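# Remove one staple stick and set it legs down

## Task

Pull a single stick of staples out of the staple box and set it on the table with its legs pointing downward, placed far enough away that it is clear of both the box's tray and its sleeve.

## Robot and tools

Robot: two arms, left_arm and right_arm, each ending in a two-finger gripper. Calibrated base positions in the scene frame: left_arm (-0.021, +0.241, +0.023) m, right_arm (+0.006, -0.298, +0.017) m, both nearly unrotated. A camera stand sits behind the arms. The fingers point along the gripper's own +z axis and close along its y axis. The reported hand position is the point between the finger pads, roughly 1 cm short of the tips.

Scene frame: origin at table-top height, halfway between the nominal bases; +z up, +x out over the table, +y toward left_arm. Arm names do not correspond to left or right in the images. Printed positions (m) and quaternions (wxyz) are in this frame and may be a few cm wrong, more at long reach.

execute_actions(actions, cameras): actions is a list of actions; each action is a table of up to 15 rows, one row per 1/30 s control step (an action lasts 0.5 s; a shorter table repeats its last row). Every row holds 14 numbers in [-1, 1]: left_arm dx, dy, dz, rx, ry, rz, opening, then right_arm the same seven. Both arms must always be filled. dx..rz are offsets, not poses: measured from that arm's Hand target at the start of the action, along that Hand target's own axes, and every row counts from that same start, not from the previous row. Scale: 1.0 = 0.6 m or 180 degrees; rx, ry, rz form one rotation vector. Repeating an offset in a new action moves the arm further. opening is absolute: +1 fully open (0.094 m), -1 closed. Sending all six pose numbers as 0 re-commands the Hand target. An empty actions list returns state plus images. cameras: list of names, ["all"], or [].

move(target, speed, blend, opening_speed, grip_force, blocking, cameras): target is one 14-number row in the same layout, or a list of up to 15 such rows. All rows are offsets from the Hand targets as they stood when the move began (gripper axes), never from the previous row; openings stay absolute. speed: m/s, 0.002 to 2.9, default 0.25 (rotation up to twice that in rad/s); one value or one per target. blend: corner rounding in m for lists, 0 = stop at each target. opening_speed: units per second on the -1..+1 scale, at least 0.2; use it to close gently. grip_force: newtons per finger pad, 10 to 50, one value or one per arm; it persists, and low values close slowly. blocking=false returns after about 0.5 s while motion continues. Paths are straight, end together, last at least 0.5 s and are cut off at 10 s. They do not avoid obstacles or the other arm. The result adds a "move:" line: done, off_target, moving, held, fault, plus limits such as paced (pose clipped) or held (steps withheld). done means at rest within 10 mm and 2 degrees; it says nothing about contact.

wait(seconds): 0 to 10, lets the scene run with last commands held; a running move continues. stop(): brakes a running move. zoom_image(camera, region): camera is cam_high, cam_low, cam_left_wrist or cam_right_wrist; region [x0, y0, x1, y1] in pixels from the top-left, at most 504 wide and high, only on the newest images. finished_scene(scene): scene is the current scene's integer number; irreversible, call only once the stick rests correctly without the robot.

Cameras: cam_high, cam_low, cam_left_wrist, cam_right_wrist, all 672x504.

Results: per arm, Hand target (the last commanded pose after clipping, which the next offsets start from), end_effector_position and quaternion, Joint positions (waist, shoulder, elbow, wrist pitch, wrist yaw, wrist roll, then finger opening in m), joint velocities (may read within noise or be omitted), joint torques (include the arm's weight, have offsets and noise; the first three wrap at ±28 N m), grip_measured (opening on the -1..+1 scale, reads a little wide when empty and a little narrow when squeezing), grip_effort_nm (gripper motor effort, negative = closing; not a pad force), Tool commands, and sometimes positions at intermediate steps. MOTOR HOT appears at 75 °C; at 90 °C an over-temperature fault folds that arm away for the rest of the scene; at 100 °C it collapses.

Motion notes: orientation commands are clipped to 40 degrees from the measured one each step. The gripper often stops a few cm short of its target through friction and weight; a new command (even all zeros) retries, or send the remaining gap as an offset. An arm blocked by something keeps pushing until commanded back past its gripper. Avoid paths near an arm's own base (go around it) and near-straight arms. Joint ranges (rad): waist -2.618 to 3.054, shoulder 0 to 3.142, elbow 0 to 3.142 (straight at 2.901), wrist pitch ±1.571, wrist yaw ±1.571, wrist roll ±2.094.

Gripping: squeeze rises about 1 N per 0.001 below the touch reading, then jumps to the force limit near 20 N. Close slowly on fragile items. To release, command an opening well above grip_measured.

Avoid: dropping the stick or releasing it while moving, letting anything leave the table, fast contact or hard pushes on the box or table, any touch between the two arms (including one gripper closing on the other), strain on wrist camera cables, long holds at full stretch that heat motors. Loose objects may be nudged occasionally by outside pushes; check before finishing.

Each tool is called after ">>>" as name([rows], argument=value, ...), one row to a line, values as JSON.

## Session

>>> execute_actions(actions=[])

Scene clock: 0.00 s.
left_arm: end_effector_position=(+0.3793, +0.2232, +0.1215) grip_measured=+1.000 grip_effort_nm=n/a end_effector_quat_wxyz=(+0.579, +0.020, +0.815, -0.029) | right_arm: end_effector_position=(+0.4026, -0.3060, +0.1170) grip_measured=+1.000 grip_effort_nm=n/a end_effector_quat_wxyz=(+0.599, +0.011, +0.800, -0.027)
Joint positions: left_arm=[-0.015 1.546 0.375 0.836 0.046 -0.009 0.094] | right_arm=[0.023 1.572 0.331 0.955 0.063 -0.012 0.094]
Joint velocities: within noise
Joint torques (N m): no reading
Heat: left arm: 34 °C; right arm: 33 °C.
Hand target: left_arm +0.3845, +0.2240, +0.1359; +0.596, +0.021, +0.802, -0.025 | right_arm +0.4055, -0.3067, +0.1251; +0.607, +0.015, +0.794, -0.026
Tool commands: left_gripper/opening=+1.0 right_gripper/opening=+1.0

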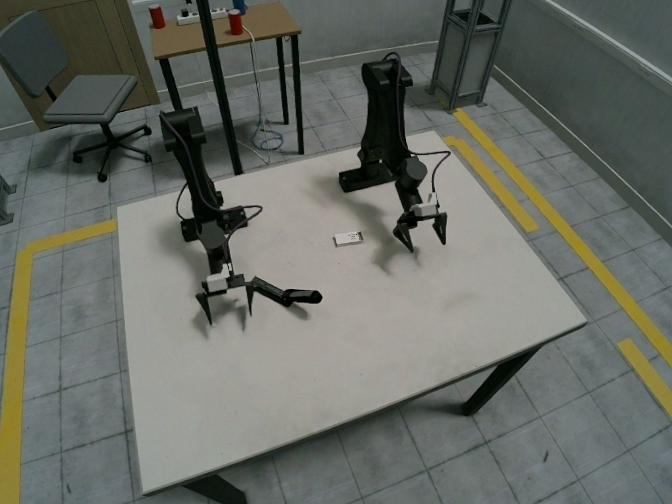

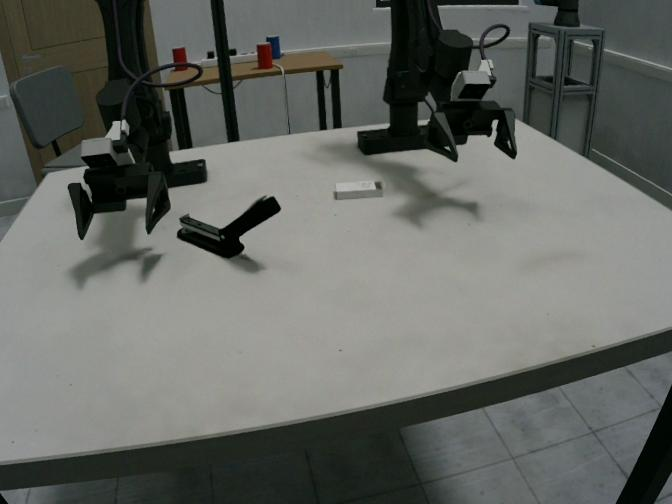

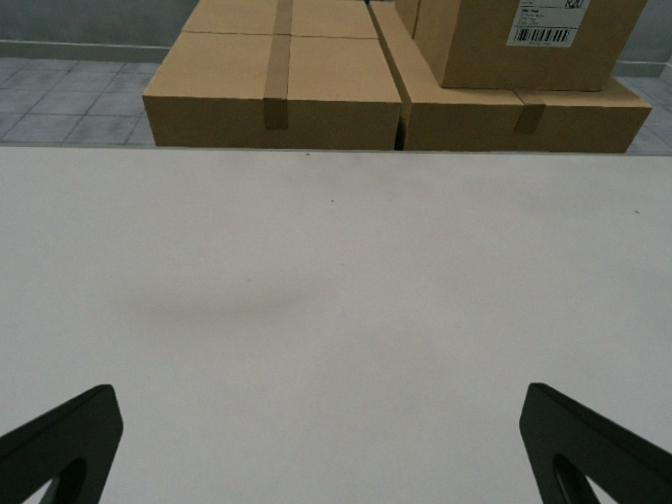

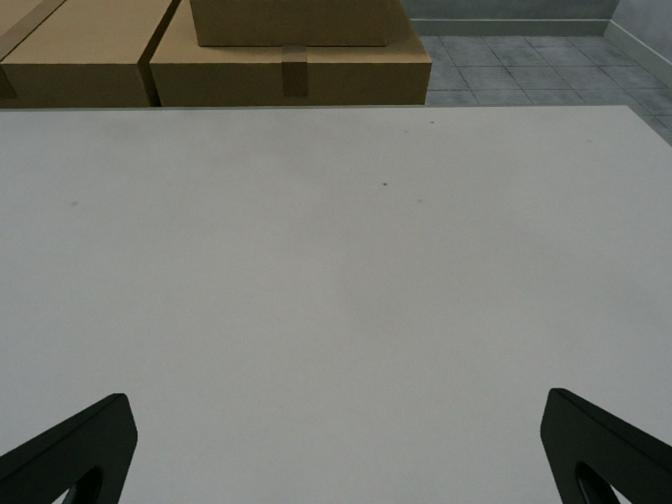

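>>> zoom_image(camera="cam_high", region=[310, 215, 390, 275])

>>> zoom_image(camera="cam_low", region=[310, 160, 410, 220])

Scaled by 6.300 from the camera's 672x504 image, which has a finer 960x720 frame.

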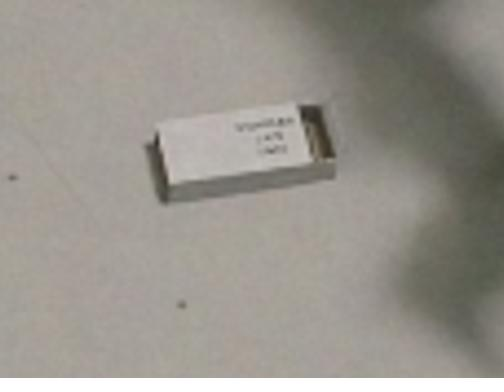

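Scaled by 5.040 from the camera's 672x504 image, which has a finer 960x720 frame.

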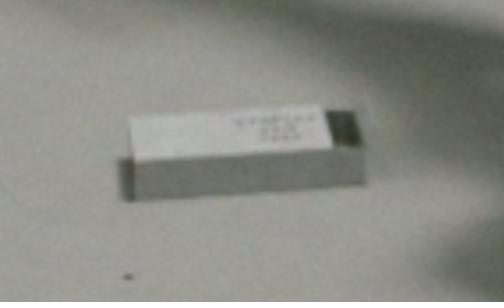

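>>> move(target=[-0.045,-0.173,-0.335,0.136,0.288,0.135,1,0,0,0,0,0,0,1], cameras=["all"])

Scene clock: 28.40 s.
left_arm: end_effector_position=(+0.1928, +0.1335, +0.2104) grip_measured=+1.000 grip_effort_nm=-0.02 end_effector_quat_wxyz=(+0.158, +0.310, +0.936, -0.057) | right_arm: end_effector_position=(+0.4026, -0.3060, +0.1170) grip_measured=+1.000 grip_effort_nm=0.01 end_effector_quat_wxyz=(+0.599, +0.011, +0.800, -0.027)
Joint positions: left_arm=[-0.394 1.161 1.173 -1.256 0.086 0.221 0.094] | right_arm=[0.023 1.572 0.331 0.955 0.063 -0.012 0.094]
Joint torques (N m): left_arm=[-0.76 -1.54 7.09 0.6 -0.02 -0.03] | right_arm=[-0.01 -5.48 5.35 1.83 0.04 -0.04]
Heat: left arm: 36 °C; right arm: 36 °C.
Hand target: left_arm +0.1936, +0.1336, +0.2213; +0.165, +0.312, +0.934, -0.055 | right_arm +0.4055, -0.3067, +0.1251; +0.607, +0.015, +0.794, -0.026
Off the commanded pose: left_arm 0.011 m, 1 deg | right_arm 0.009 m, 1 deg.
move: off_target (left_arm)

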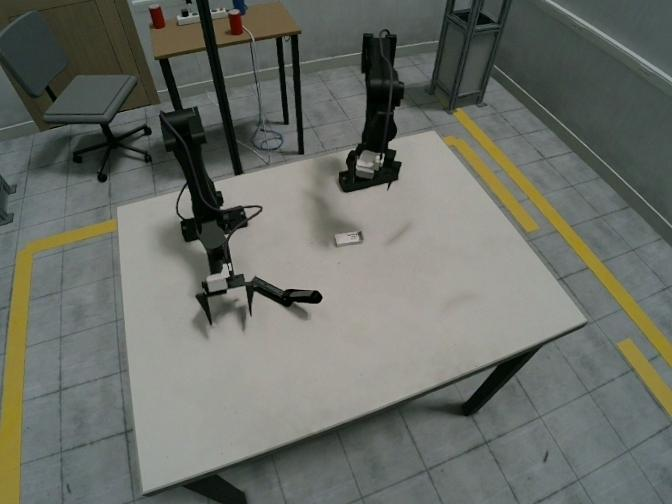

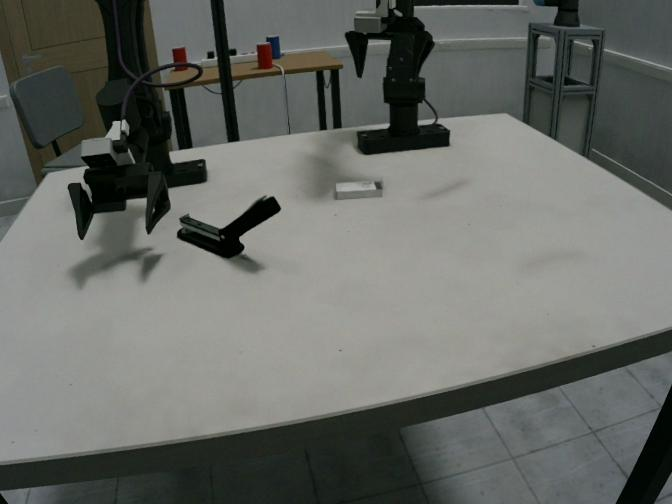

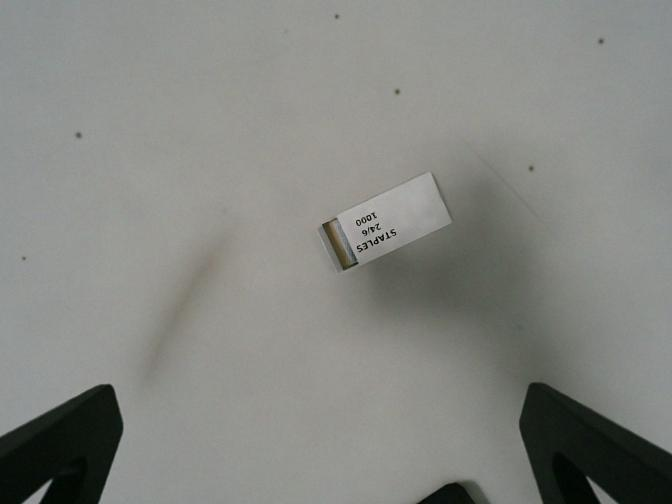

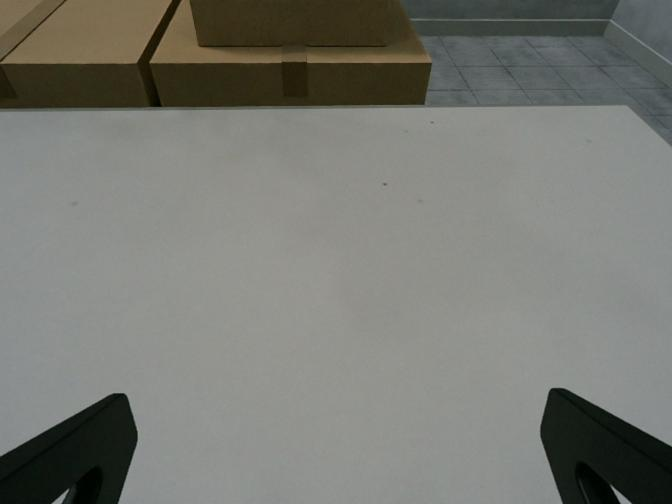

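>>> zoom_image(camera="cam_left_wrist", region=[300, 155, 470, 290])

>>> zoom_image(camera="cam_left_wrist", region=[310, 205, 370, 280])

Scaled by 2.965 from the camera's 672x504 image, which has a finer 960x720 frame.

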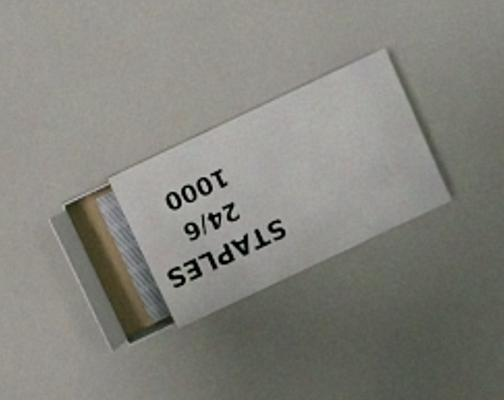

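Scaled by 6.720 from the camera's 672x504 image, which has a finer 960x720 frame.

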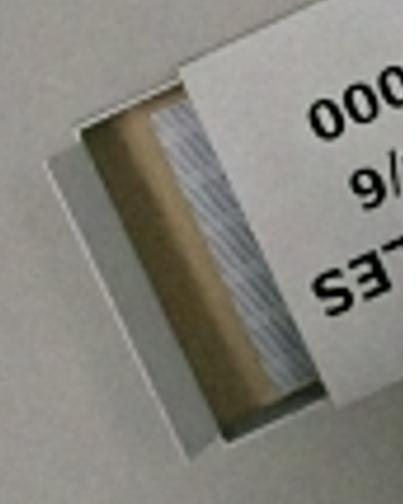

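>>> move([
  [-0.105,0.311,0.189,-0.136,-0.288,-0.135,1, -0.161,-0.004,-0.044,0,0,0,1],
  [-0.105,0.311,0.189,-0.136,-0.288,-0.135,1, -0.035,0.455,-0.391,-0.392,0.132,-0.220,1],
  [-0.105,0.311,0.189,-0.136,-0.288,-0.135,1, 0.126,0.459,-0.347,-0.392,0.132,-0.220,1],
], blend=0.05, cameras=["all"])

Scene clock: 77.90 s.
left_arm: end_effector_position=(+0.3792, +0.2165, +0.1228) grip_measured=+1.000 grip_effort_nm=-0.02 end_effector_quat_wxyz=(+0.569, +0.034, +0.821, -0.035) | right_arm: end_effector_position=(+0.2030, -0.0263, +0.0990) grip_measured=+1.000 grip_effort_nm=0.01 end_effector_quat_wxyz=(+0.295, -0.567, +0.736, +0.223)
Joint positions: left_arm=[-0.024 1.521 0.395 0.768 0.063 0.003 0.094] | right_arm=[0.76 1.308 0.635 -0.223 -0.375 -0.437 0.094]
Joint torques (N m): left_arm=[0.31 -3.41 3.28 2.5 -0.13 -0.13] | right_arm=[0.55 -2.73 5.67 1.69 -0.51 -0.12]
Heat: left arm: 38 °C; right arm: 36 °C.
Hand target: left_arm +0.3842, +0.2237, +0.1364; +0.596, +0.021, +0.802, -0.025 | right_arm +0.2003, -0.0200, +0.0999; +0.300, -0.575, +0.723, +0.238
Off the commanded pose: left_arm 0.016 m, 4 deg | right_arm 0.007 m, 3 deg.
move: off_target (left_arm, right_arm)

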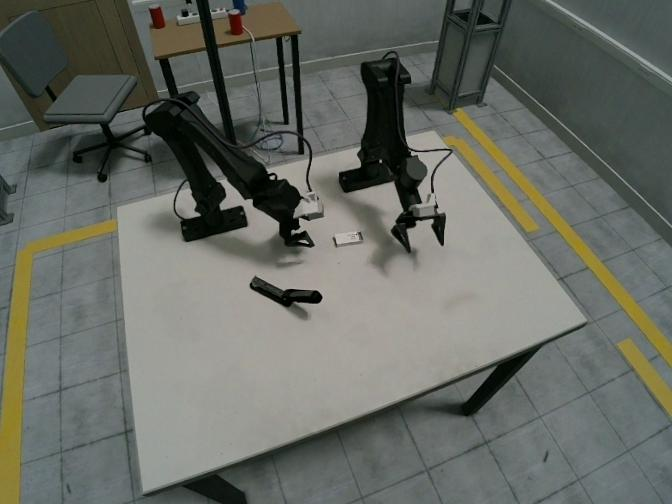

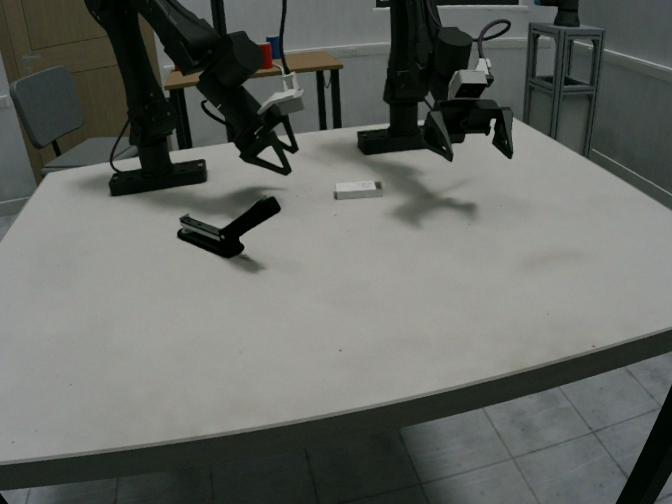

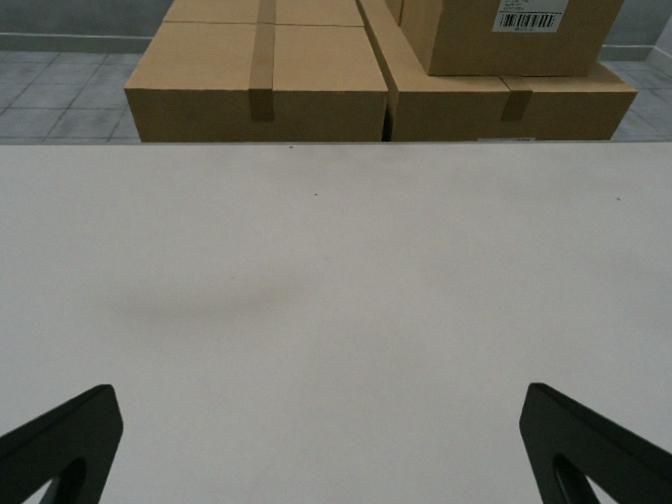

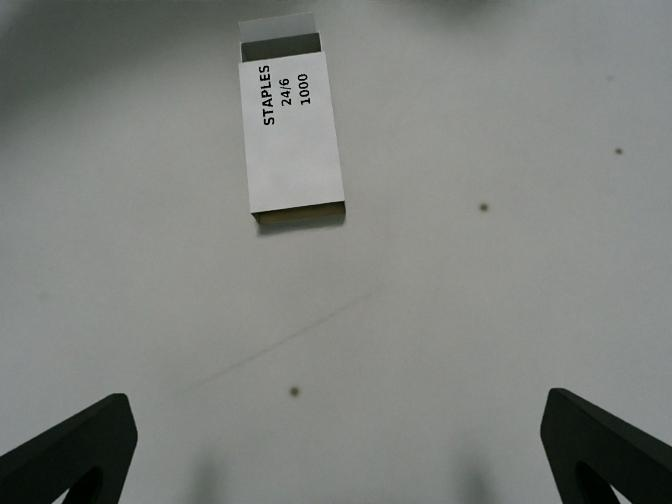

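>>> move(target=[0,0,0,0,0,0,1,0,0.03,0.07,-0.0236,0,-0.0236,1], cameras=["cam_right_wrist","cam_low"])

Scene clock: 90.27 s.
left_arm: end_effector_position=(+0.3792, +0.2165, +0.1228) grip_measured=+1.000 grip_effort_nm=-0.02 end_effector_quat_wxyz=(+0.569, +0.034, +0.821, -0.035) | right_arm: end_effector_position=(+0.1915, +0.0063, +0.0680) grip_measured=+1.000 grip_effort_nm=0.01 end_effector_quat_wxyz=(+0.281, -0.605, +0.706, +0.237)
Joint positions: left_arm=[-0.024 1.521 0.395 0.768 0.063 0.003 0.094] | right_arm=[0.847 1.481 0.635 -0.06 -0.384 -0.452 0.094]
Joint torques (N m): left_arm=[0.42 -3.49 3.14 2.5 -0.13 -0.1] | right_arm=[0.32 -3.73 5.56 1.66 -0.56 -0.15]
Heat: left arm: 36 °C; right arm: 36 °C.
Hand target: left_arm +0.3842, +0.2237, +0.1364; +0.596, +0.021, +0.802, -0.025 | right_arm +0.1895, +0.0130, +0.0702; +0.287, -0.613, +0.692, +0.253
Off the commanded pose: left_arm 0.016 m, 4 deg | right_arm 0.007 m, 3 deg.
move: off_target (left_arm, right_arm)
Images, in order (width x height): cam_low 672x504, cam_right_wrist 672x504.

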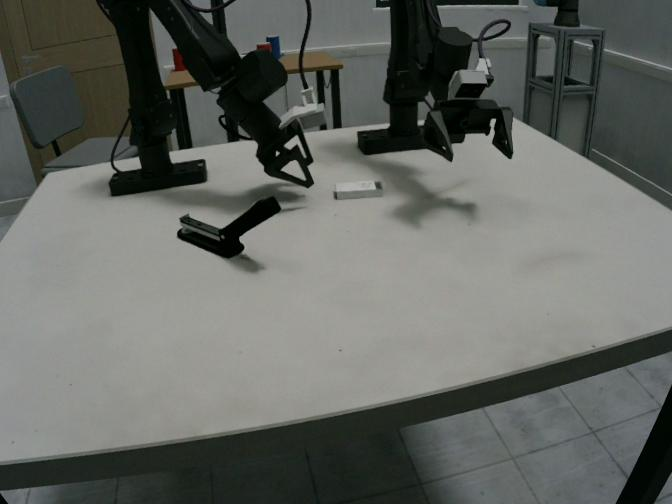

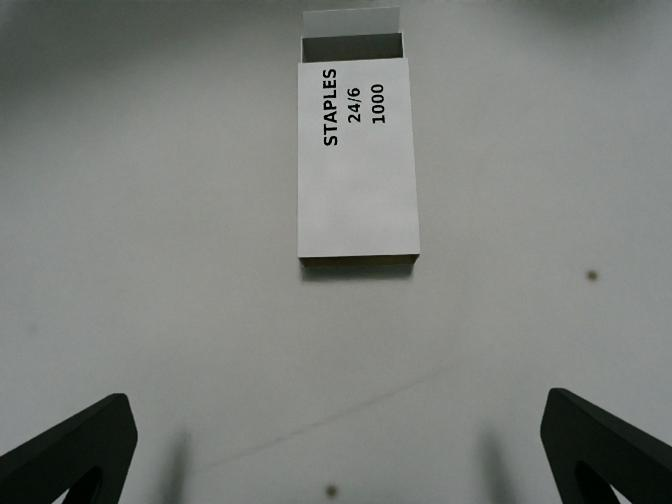

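>>> move(target=[0,0,0,0,0,0,1,0.006,-0.009,0.077,-0.006,0,-0.006,1], cameras=["cam_right_wrist","cam_low"], speed=0.1)

>>> zoom_image(camera="cam_low", region=[260, 120, 420, 240])

Scene clock: 97.53 s.
left_arm: end_effector_position=(+0.3792, +0.2165, +0.1228) grip_measured=+1.000 grip_effort_nm=-0.02 end_effector_quat_wxyz=(+0.569, +0.034, +0.821, -0.035) | right_arm: end_effector_position=(+0.2008, +0.0297, +0.0305) grip_measured=+1.000 grip_effort_nm=0.01 end_effector_quat_wxyz=(+0.279, -0.617, +0.695, +0.239)
Joint positions: left_arm=[-0.024 1.521 0.395 0.768 0.063 0.003 0.094] | right_arm=[0.87 1.694 0.658 0.13 -0.385 -0.465 0.094]
Joint torques (N m): left_arm=[0.35 -3.4 3.18 2.5 -0.12 -0.14] | right_arm=[0.5 -4.46 6.8 1.56 -0.48 -0.05]
Heat: left arm: 36 °C; right arm: 35 °C.
Hand target: left_arm +0.3842, +0.2237, +0.1364; +0.596, +0.021, +0.802, -0.025 | right_arm +0.1985, +0.0422, +0.0350; +0.284, -0.622, +0.683, +0.257
Off the commanded pose: left_arm 0.016 m, 4 deg | right_arm 0.014 m, 3 deg.
move: off_target (left_arm, right_arm)
Images, in order (width x height): cam_low 672x504, cam_right_wrist 672x504.

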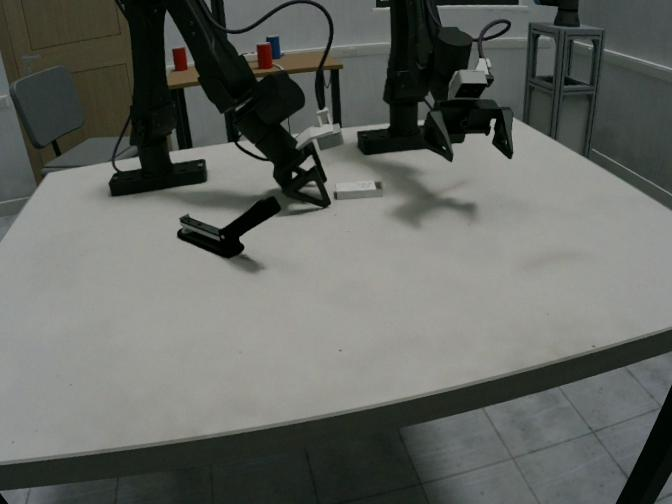

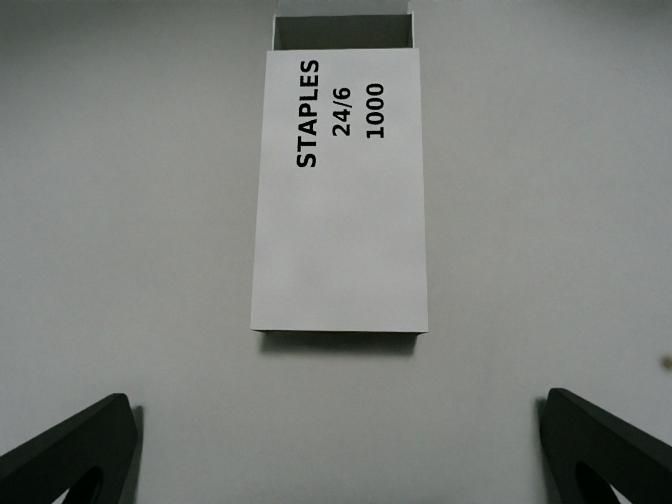

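Scaled by 3.150 from the camera's 672x504 image, which has a finer 960x720 frame.

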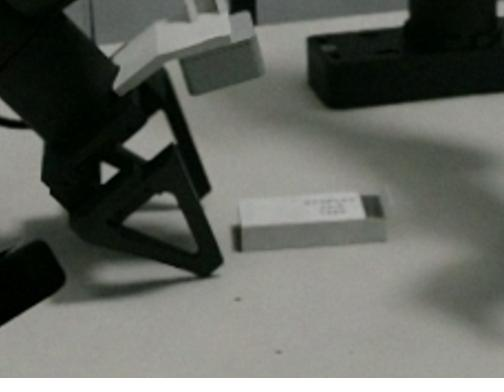

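>>> move(target=[0,0,0,0,0,0,1,-0.041,0,0.041,0,0,0,1], cameras=["cam_right_wrist","cam_low"], speed=0.08)

>>> zoom_image(camera="cam_low", region=[260, 120, 420, 240])

Scene clock: 102.37 s.
left_arm: end_effector_position=(+0.3792, +0.2165, +0.1228) grip_measured=+1.000 grip_effort_nm=-0.02 end_effector_quat_wxyz=(+0.569, +0.034, +0.821, -0.035) | right_arm: end_effector_position=(+0.1959, +0.0677, +0.0326) grip_measured=+1.000 grip_effort_nm=0.01 end_effector_quat_wxyz=(-0.276, +0.628, -0.682, -0.254)
Joint positions: left_arm=[-0.024 1.521 0.395 0.768 0.063 0.003 0.094] | right_arm=[0.944 1.786 0.768 0.133 -0.379 -0.426 0.094]
Joint torques (N m): left_arm=[0.29 -3.29 3.15 2.52 -0.14 -0.13] | right_arm=[0.44 -5.41 7.32 1.55 -0.08 0.11]
Heat: left arm: 35 °C; right arm: 35 °C.
Hand target: left_arm +0.3842, +0.2237, +0.1364; +0.596, +0.021, +0.802, -0.025 | right_arm +0.2018, +0.0768, +0.0350; -0.284, +0.622, -0.683, -0.257
Off the commanded pose: left_arm 0.016 m, 4 deg | right_arm 0.011 m, 1 deg.
move: off_target (left_arm, right_arm)
Images, in order (width x height): cam_low 672x504, cam_right_wrist 672x504.

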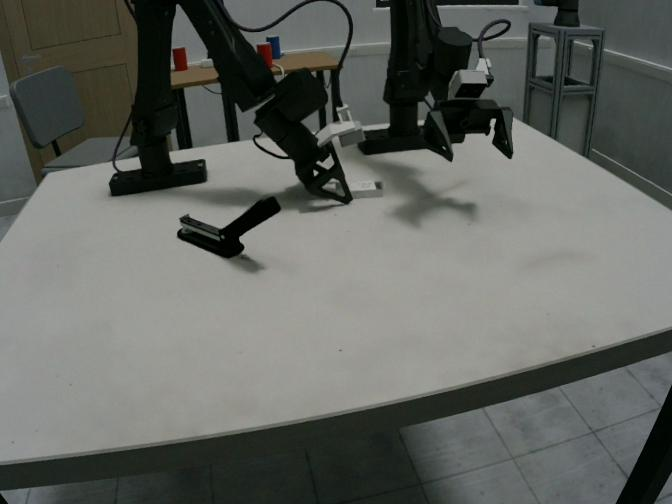

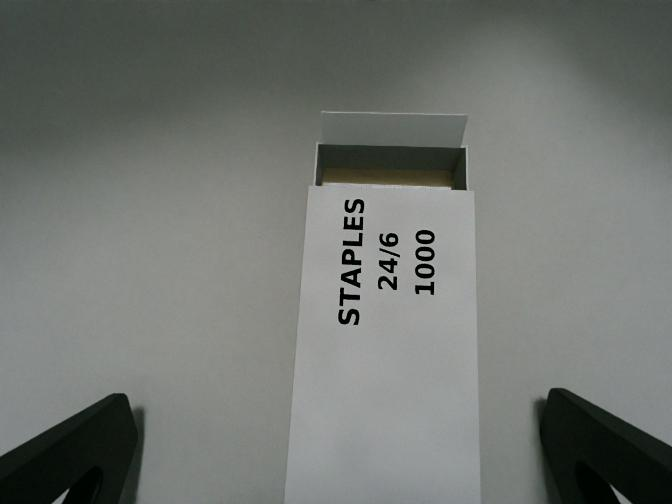

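Scaled by 3.150 from the camera's 672x504 image, which has a finer 960x720 frame.

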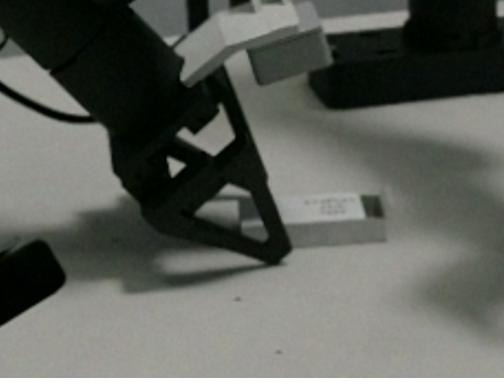

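>>> move(target=[0,0,0,0,0,0,1,0,-0.015,0,0,0,0,1], cameras=["cam_right_wrist"], speed=0.08)

Scene clock: 106.97 s.
left_arm: end_effector_position=(+0.3792, +0.2165, +0.1228) grip_measured=+1.000 grip_effort_nm=-0.02 end_effector_quat_wxyz=(+0.569, +0.034, +0.821, -0.035) | right_arm: end_effector_position=(+0.2031, +0.0699, +0.0326) grip_measured=+1.000 grip_effort_nm=0.01 end_effector_quat_wxyz=(-0.279, +0.625, -0.684, -0.253)
Joint positions: left_arm=[-0.024 1.521 0.395 0.768 0.063 0.003 0.094] | right_arm=[0.933 1.803 0.788 0.133 -0.379 -0.426 0.094]
Joint torques (N m): left_arm=[0.4 -3.52 3.22 2.53 -0.14 -0.17] | right_arm=[-0.46 -5.65 7.58 1.41 -0.25 -0.09]
Heat: left arm: 35 °C; right arm: 35 °C.
Hand target: left_arm +0.3842, +0.2237, +0.1364; +0.596, +0.021, +0.802, -0.025 | right_arm +0.2108, +0.0760, +0.0350; +0.284, -0.622, +0.683, +0.257
Off the commanded pose: left_arm 0.016 m, 4 deg | right_arm 0.010 m, 1 deg.
move: off_target (left_arm)
Images, in order (width x height): cam_right_wrist 672x504.

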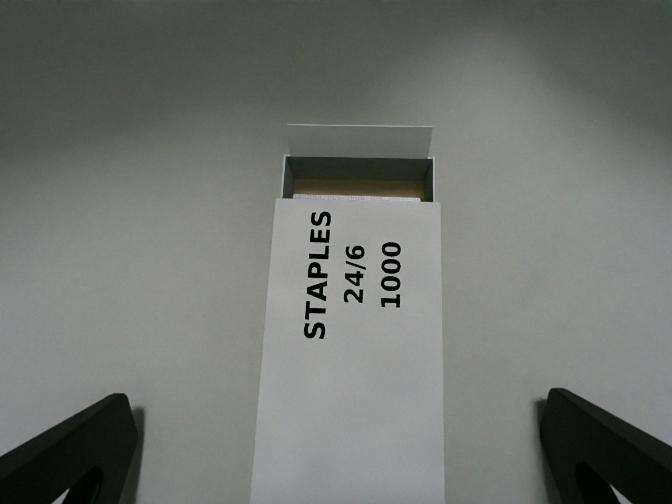

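>>> move(target=[0,0,0,0,0,0,1,0,0,0,0,0,0,-0.15], cameras=["cam_right_wrist"], grip_force=[50,20], opening_speed=0.4)

Scene clock: 113.60 s.
left_arm: end_effector_position=(+0.3792, +0.2165, +0.1228) grip_measured=+1.000 grip_effort_nm=-0.02 end_effector_quat_wxyz=(+0.569, +0.034, +0.821, -0.035) | right_arm: end_effector_position=(+0.2031, +0.0699, +0.0326) grip_measured=-0.147 grip_effort_nm=-0.15 end_effector_quat_wxyz=(-0.277, +0.621, -0.688, -0.254)
Joint positions: left_arm=[-0.024 1.521 0.395 0.768 0.063 0.003 0.094] | right_arm=[0.933 1.803 0.788 0.133 -0.379 -0.416 0.04]
Joint torques (N m): left_arm=[0.2 -3.34 3.29 2.52 -0.12 -0.13] | right_arm=[-0.47 -5.65 7.58 1.41 -0.25 -0.09]
Heat: left arm: 35 °C; right arm: 35 °C.
Hand target: left_arm +0.3842, +0.2237, +0.1364; +0.596, +0.021, +0.802, -0.025 | right_arm +0.2108, +0.0760, +0.0350; +0.284, -0.622, +0.683, +0.257
Off the commanded pose: left_arm 0.016 m, 4 deg | right_arm 0.010 m, 1 deg.
grip_force (N): 50, 20
move: off_target (left_arm)
Images, in order (width x height): cam_right_wrist 672x504.

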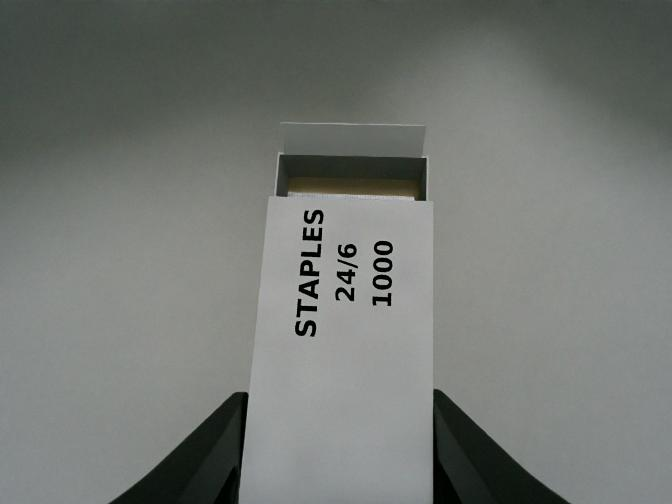

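>>> move([
  [0,0,0,0,0,0,1,0,0,0,0,0,0,-0.2],
  [0,0,0,0,0,0,1,-0.0295,0,-0.0295,0,0,0,-0.2],
  [0,0,0,0,0,0,1,0.0617,-0.1762,-0.1207,0.212,0,0.212,-0.2],
  [0,0,0,0,0,0,1,0.0877,-0.1762,-0.0947,0.212,0,0.212,-0.2],
], cameras=["all"], speed=0.1, blend=[0,0.008,0.008,0])

Scene clock: 127.57 s.
left_arm: end_effector_position=(+0.3792, +0.2165, +0.1228) grip_measured=+1.000 grip_effort_nm=-0.02 end_effector_quat_wxyz=(+0.569, +0.034, +0.821, -0.035) | right_arm: end_effector_position=(+0.3008, -0.0060, +0.0412) grip_measured=-0.188 grip_effort_nm=-0.47 end_effector_quat_wxyz=(+0.360, -0.263, +0.889, +0.107)
Joint positions: left_arm=[-0.024 1.521 0.395 0.768 0.063 0.003 0.094] | right_arm=[0.881 1.734 0.733 0.179 0.197 0.21 0.038]
Joint torques (N m): left_arm=[0.29 -3.36 3.38 2.49 -0.11 -0.12] | right_arm=[-0.49 -5.44 4.49 1.84 0.36 0.09]
Heat: left arm: 35 °C; right arm: 35 °C.
Hand target: left_arm +0.3842, +0.2237, +0.1364; +0.596, +0.021, +0.802, -0.025 | right_arm +0.3087, -0.0111, +0.0382; +0.370, -0.244, +0.891, +0.101
Off the commanded pose: left_arm 0.016 m, 4 deg | right_arm 0.010 m, 3 deg.
grip_force (N): 50, 20
move: off_target (left_arm, right_arm)

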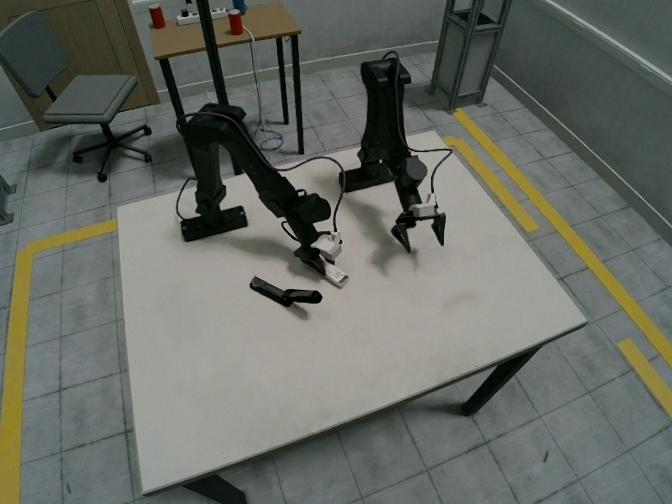

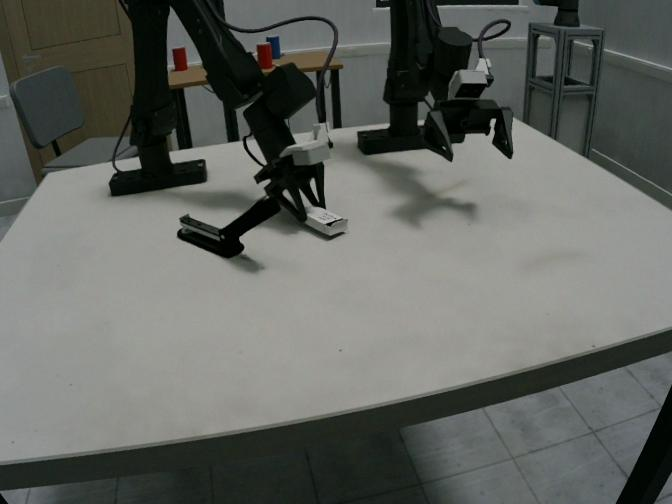

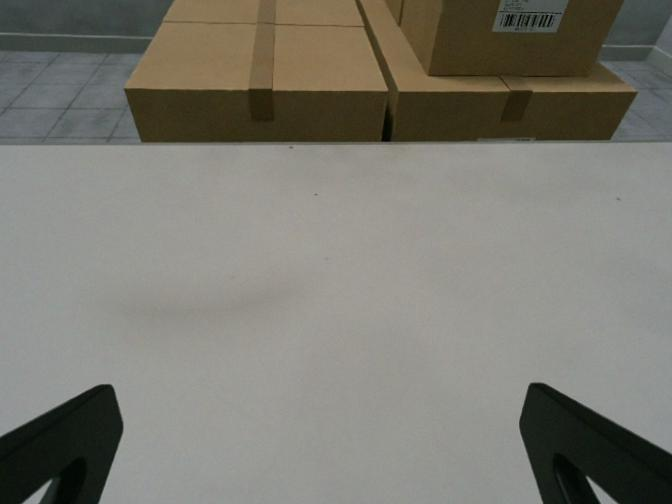

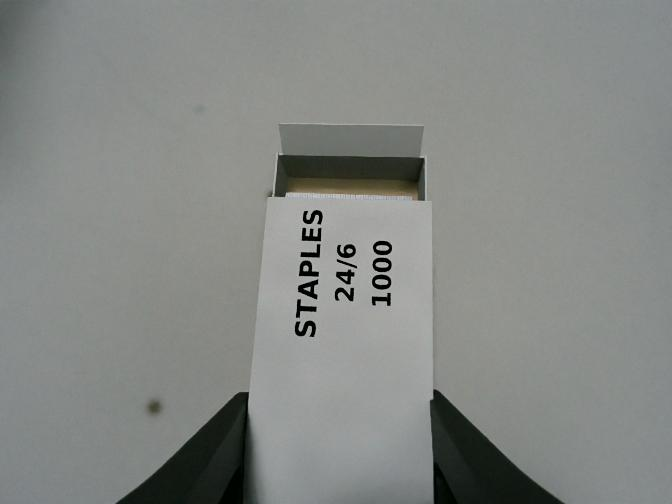

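>>> move(target=[0.036,-0.25,0.05,-0.1064,0.497,-0.2005,1,0.007,0,0.007,0,0,0,-0.2], cameras=["all"], speed=0.15)

Scene clock: 146.90 s.
left_arm: end_effector_position=(+0.3947, +0.0783, +0.1032) grip_measured=+1.000 grip_effort_nm=-0.02 end_effector_quat_wxyz=(-0.109, -0.282, +0.950, -0.077) | right_arm: end_effector_position=(+0.3020, -0.0050, +0.0380) grip_measured=-0.188 grip_effort_nm=-0.47 end_effector_quat_wxyz=(+0.362, -0.262, +0.888, +0.108)
Joint positions: left_arm=[-0.265 2.431 2.32 -1.565 0.247 -0.84 0.094] | right_arm=[0.881 1.75 0.728 0.205 0.199 0.21 0.038]
Joint torques (N m): left_arm=[0.09 -9.76 6.46 -0.01 0.29 -0.17] | right_arm=[-0.47 -5.2 4.12 1.86 0.35 0.09]
Heat: left arm: 35 °C; right arm: 35 °C.
Hand target: left_arm +0.3970, +0.0721, +0.1094; -0.167, -0.279, +0.944, -0.049 | right_arm +0.3087, -0.0111, +0.0322; +0.370, -0.244, +0.891, +0.101
Off the commanded pose: left_arm 0.009 m, 7 deg | right_arm 0.011 m, 2 deg.
joint sent to its limit (left arm) — joint 4 (wrist pitch), lower limit. The joint targets are off in position and orientation.
grip_force (N): 50, 20
move: off_target (left_arm, right_arm)

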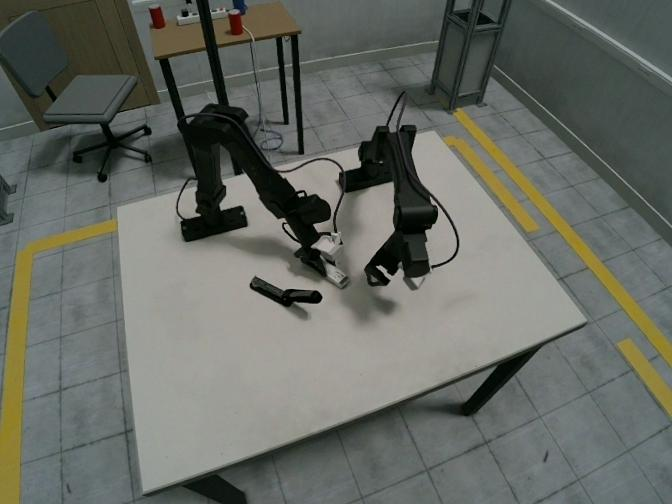

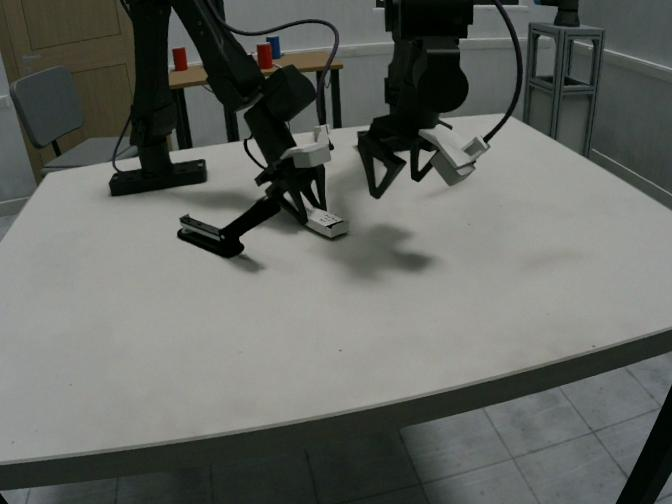

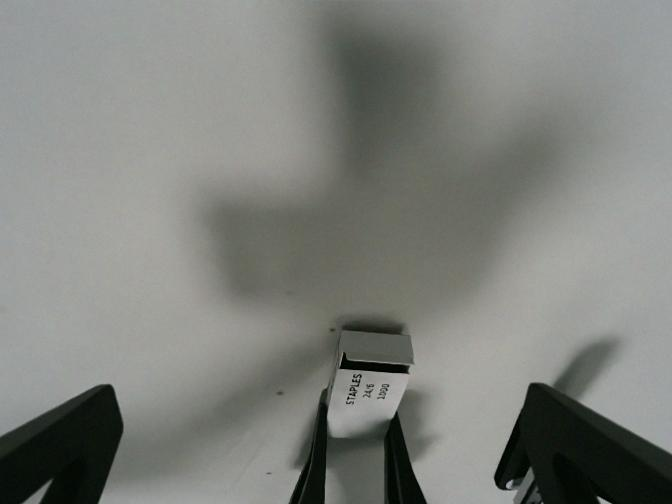

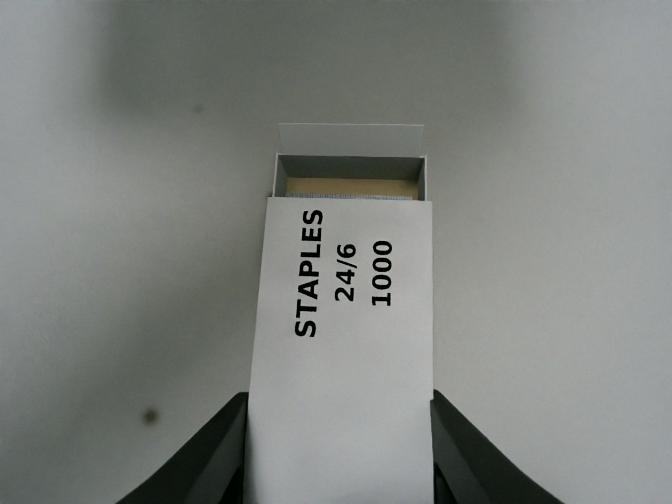

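>>> move(target=[0.07,-0.0335,0.086,-0.0114,-0.0556,0.0313,1,0,0,0,0,0,0,-0.2], cameras=["cam_low","cam_left_wrist","cam_right_wrist"], speed=0.1)

>>> zoom_image(camera="cam_low", region=[250, 100, 450, 250])

Scene clock: 158.93 s.
left_arm: end_effector_position=(+0.3549, +0.0237, +0.0623) grip_measured=+1.000 grip_effort_nm=-0.02 end_effector_quat_wxyz=(-0.105, -0.223, +0.969, -0.007) | right_arm: end_effector_position=(+0.3020, -0.0050, +0.0380) grip_measured=-0.188 grip_effort_nm=-0.47 end_effector_quat_wxyz=(+0.362, -0.262, +0.888, +0.108)
Joint positions: left_arm=[-0.455 2.431 2.166 -1.46 0.144 -0.908 0.094] | right_arm=[0.881 1.75 0.728 0.205 0.199 0.21 0.038]
Joint torques (N m): left_arm=[-0.13 -13.39 3.44 0.28 -0.02 -0.19] | right_arm=[-0.47 -5.22 4.11 1.85 0.36 0.09]
Heat: left arm: 36 °C; right arm: 35 °C.
Hand target: left_arm +0.3600, +0.0242, +0.0753; -0.086, -0.233, +0.969, -0.016 | right_arm +0.3087, -0.0111, +0.0322; +0.370, -0.244, +0.891, +0.101
Off the commanded pose: left_arm 0.014 m, 3 deg | right_arm 0.011 m, 2 deg.
grip_force (N): 50, 20
move: off_target (left_arm, right_arm)
Images, in order (width x height): cam_low 672x504, cam_left_wrist 672x504, cam_right_wrist 672x504.

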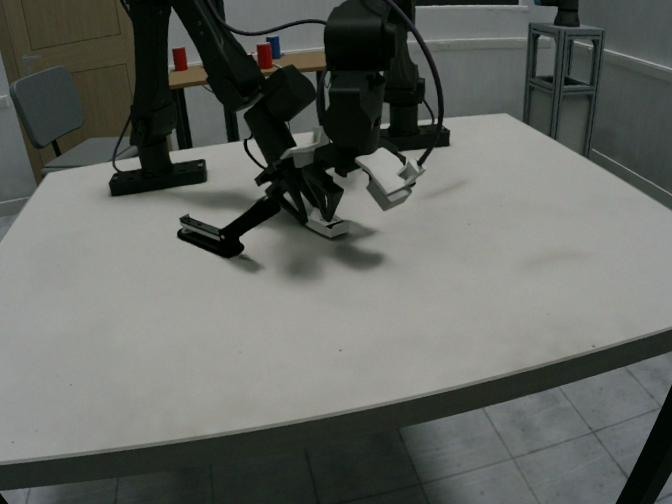

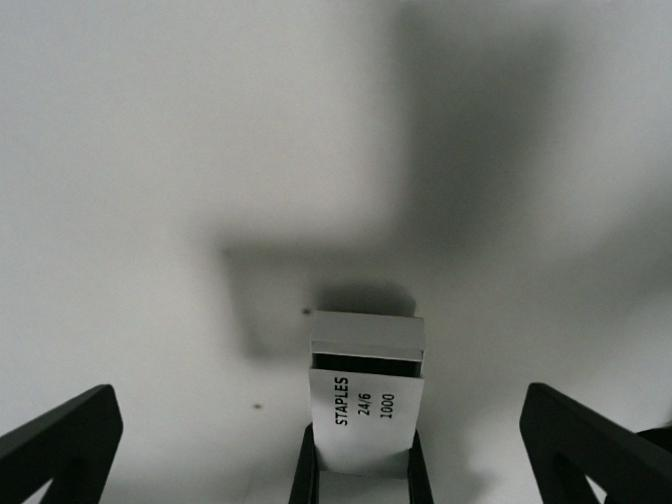

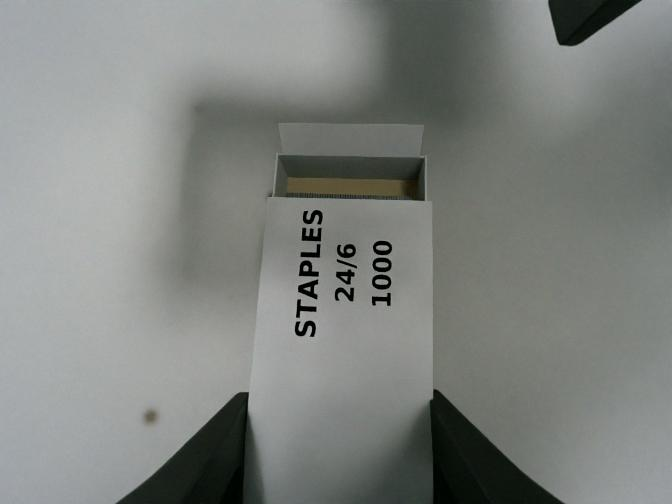

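Scaled by 2.520 from the camera's 672x504 image, which has a finer 960x720 frame.

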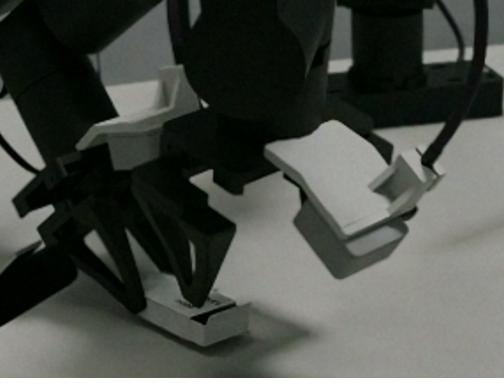

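>>> wait(seconds=0.1, cameras=["cam_high","cam_low"])

>>> zoom_image(camera="cam_high", region=[280, 200, 440, 320])

>>> zoom_image(camera="cam_low", region=[280, 150, 400, 240])

Scene clock: 178.80 s.
left_arm: end_effector_position=(+0.3549, +0.0237, +0.0623) grip_measured=+1.000 grip_effort_nm=-0.02 end_effector_quat_wxyz=(-0.105, -0.223, +0.969, -0.007) | right_arm: end_effector_position=(+0.3020, -0.0050, +0.0380) grip_measured=-0.188 grip_effort_nm=-0.47 end_effector_quat_wxyz=(+0.362, -0.262, +0.888, +0.108)
Joint positions: left_arm=[-0.455 2.431 2.166 -1.46 0.144 -0.908 0.094] | right_arm=[0.881 1.75 0.728 0.205 0.199 0.21 0.038]
Joint torques (N m): left_arm=[-0.32 -13.46 3.43 0.25 -0.06 -0.16] | right_arm=[-0.46 -5.22 4.12 1.85 0.36 0.09]
Heat: left arm: 35 °C; right arm: 35 °C.
Hand target: left_arm +0.3600, +0.0242, +0.0753; -0.086, -0.233, +0.969, -0.016 | right_arm +0.3087, -0.0111, +0.0322; +0.370, -0.244, +0.891, +0.101
Tool commands: left_gripper/opening=+1.0 right_gripper/opening=-0.2
Off the commanded pose: left_arm 0.014 m, 3 deg | right_arm 0.011 m, 2 deg.
grip_force (N): 50, 20
wait: 0.10 s; at rest from the start
Images, in order (width x height): cam_high 672x504, cam_low 672x504.

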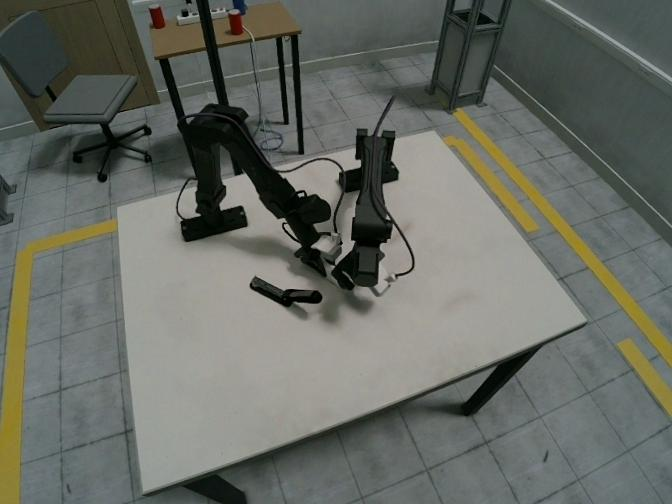

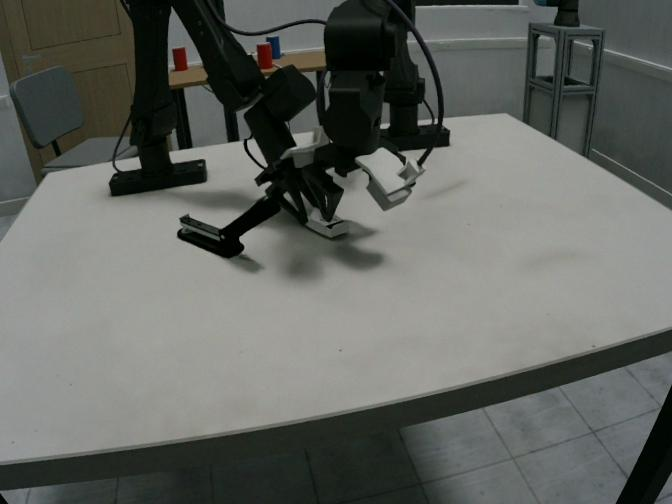

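Scaled by 3.150 from the camera's 672x504 image, which has a finer 960x720 frame.

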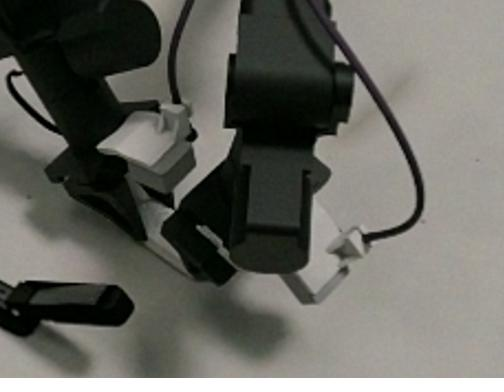

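Scaled by 4.200 from the camera's 672x504 image, which has a finer 960x720 frame.

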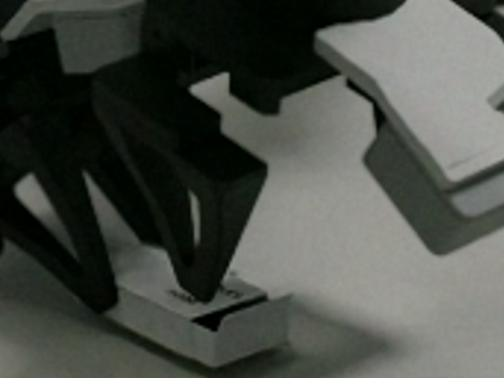

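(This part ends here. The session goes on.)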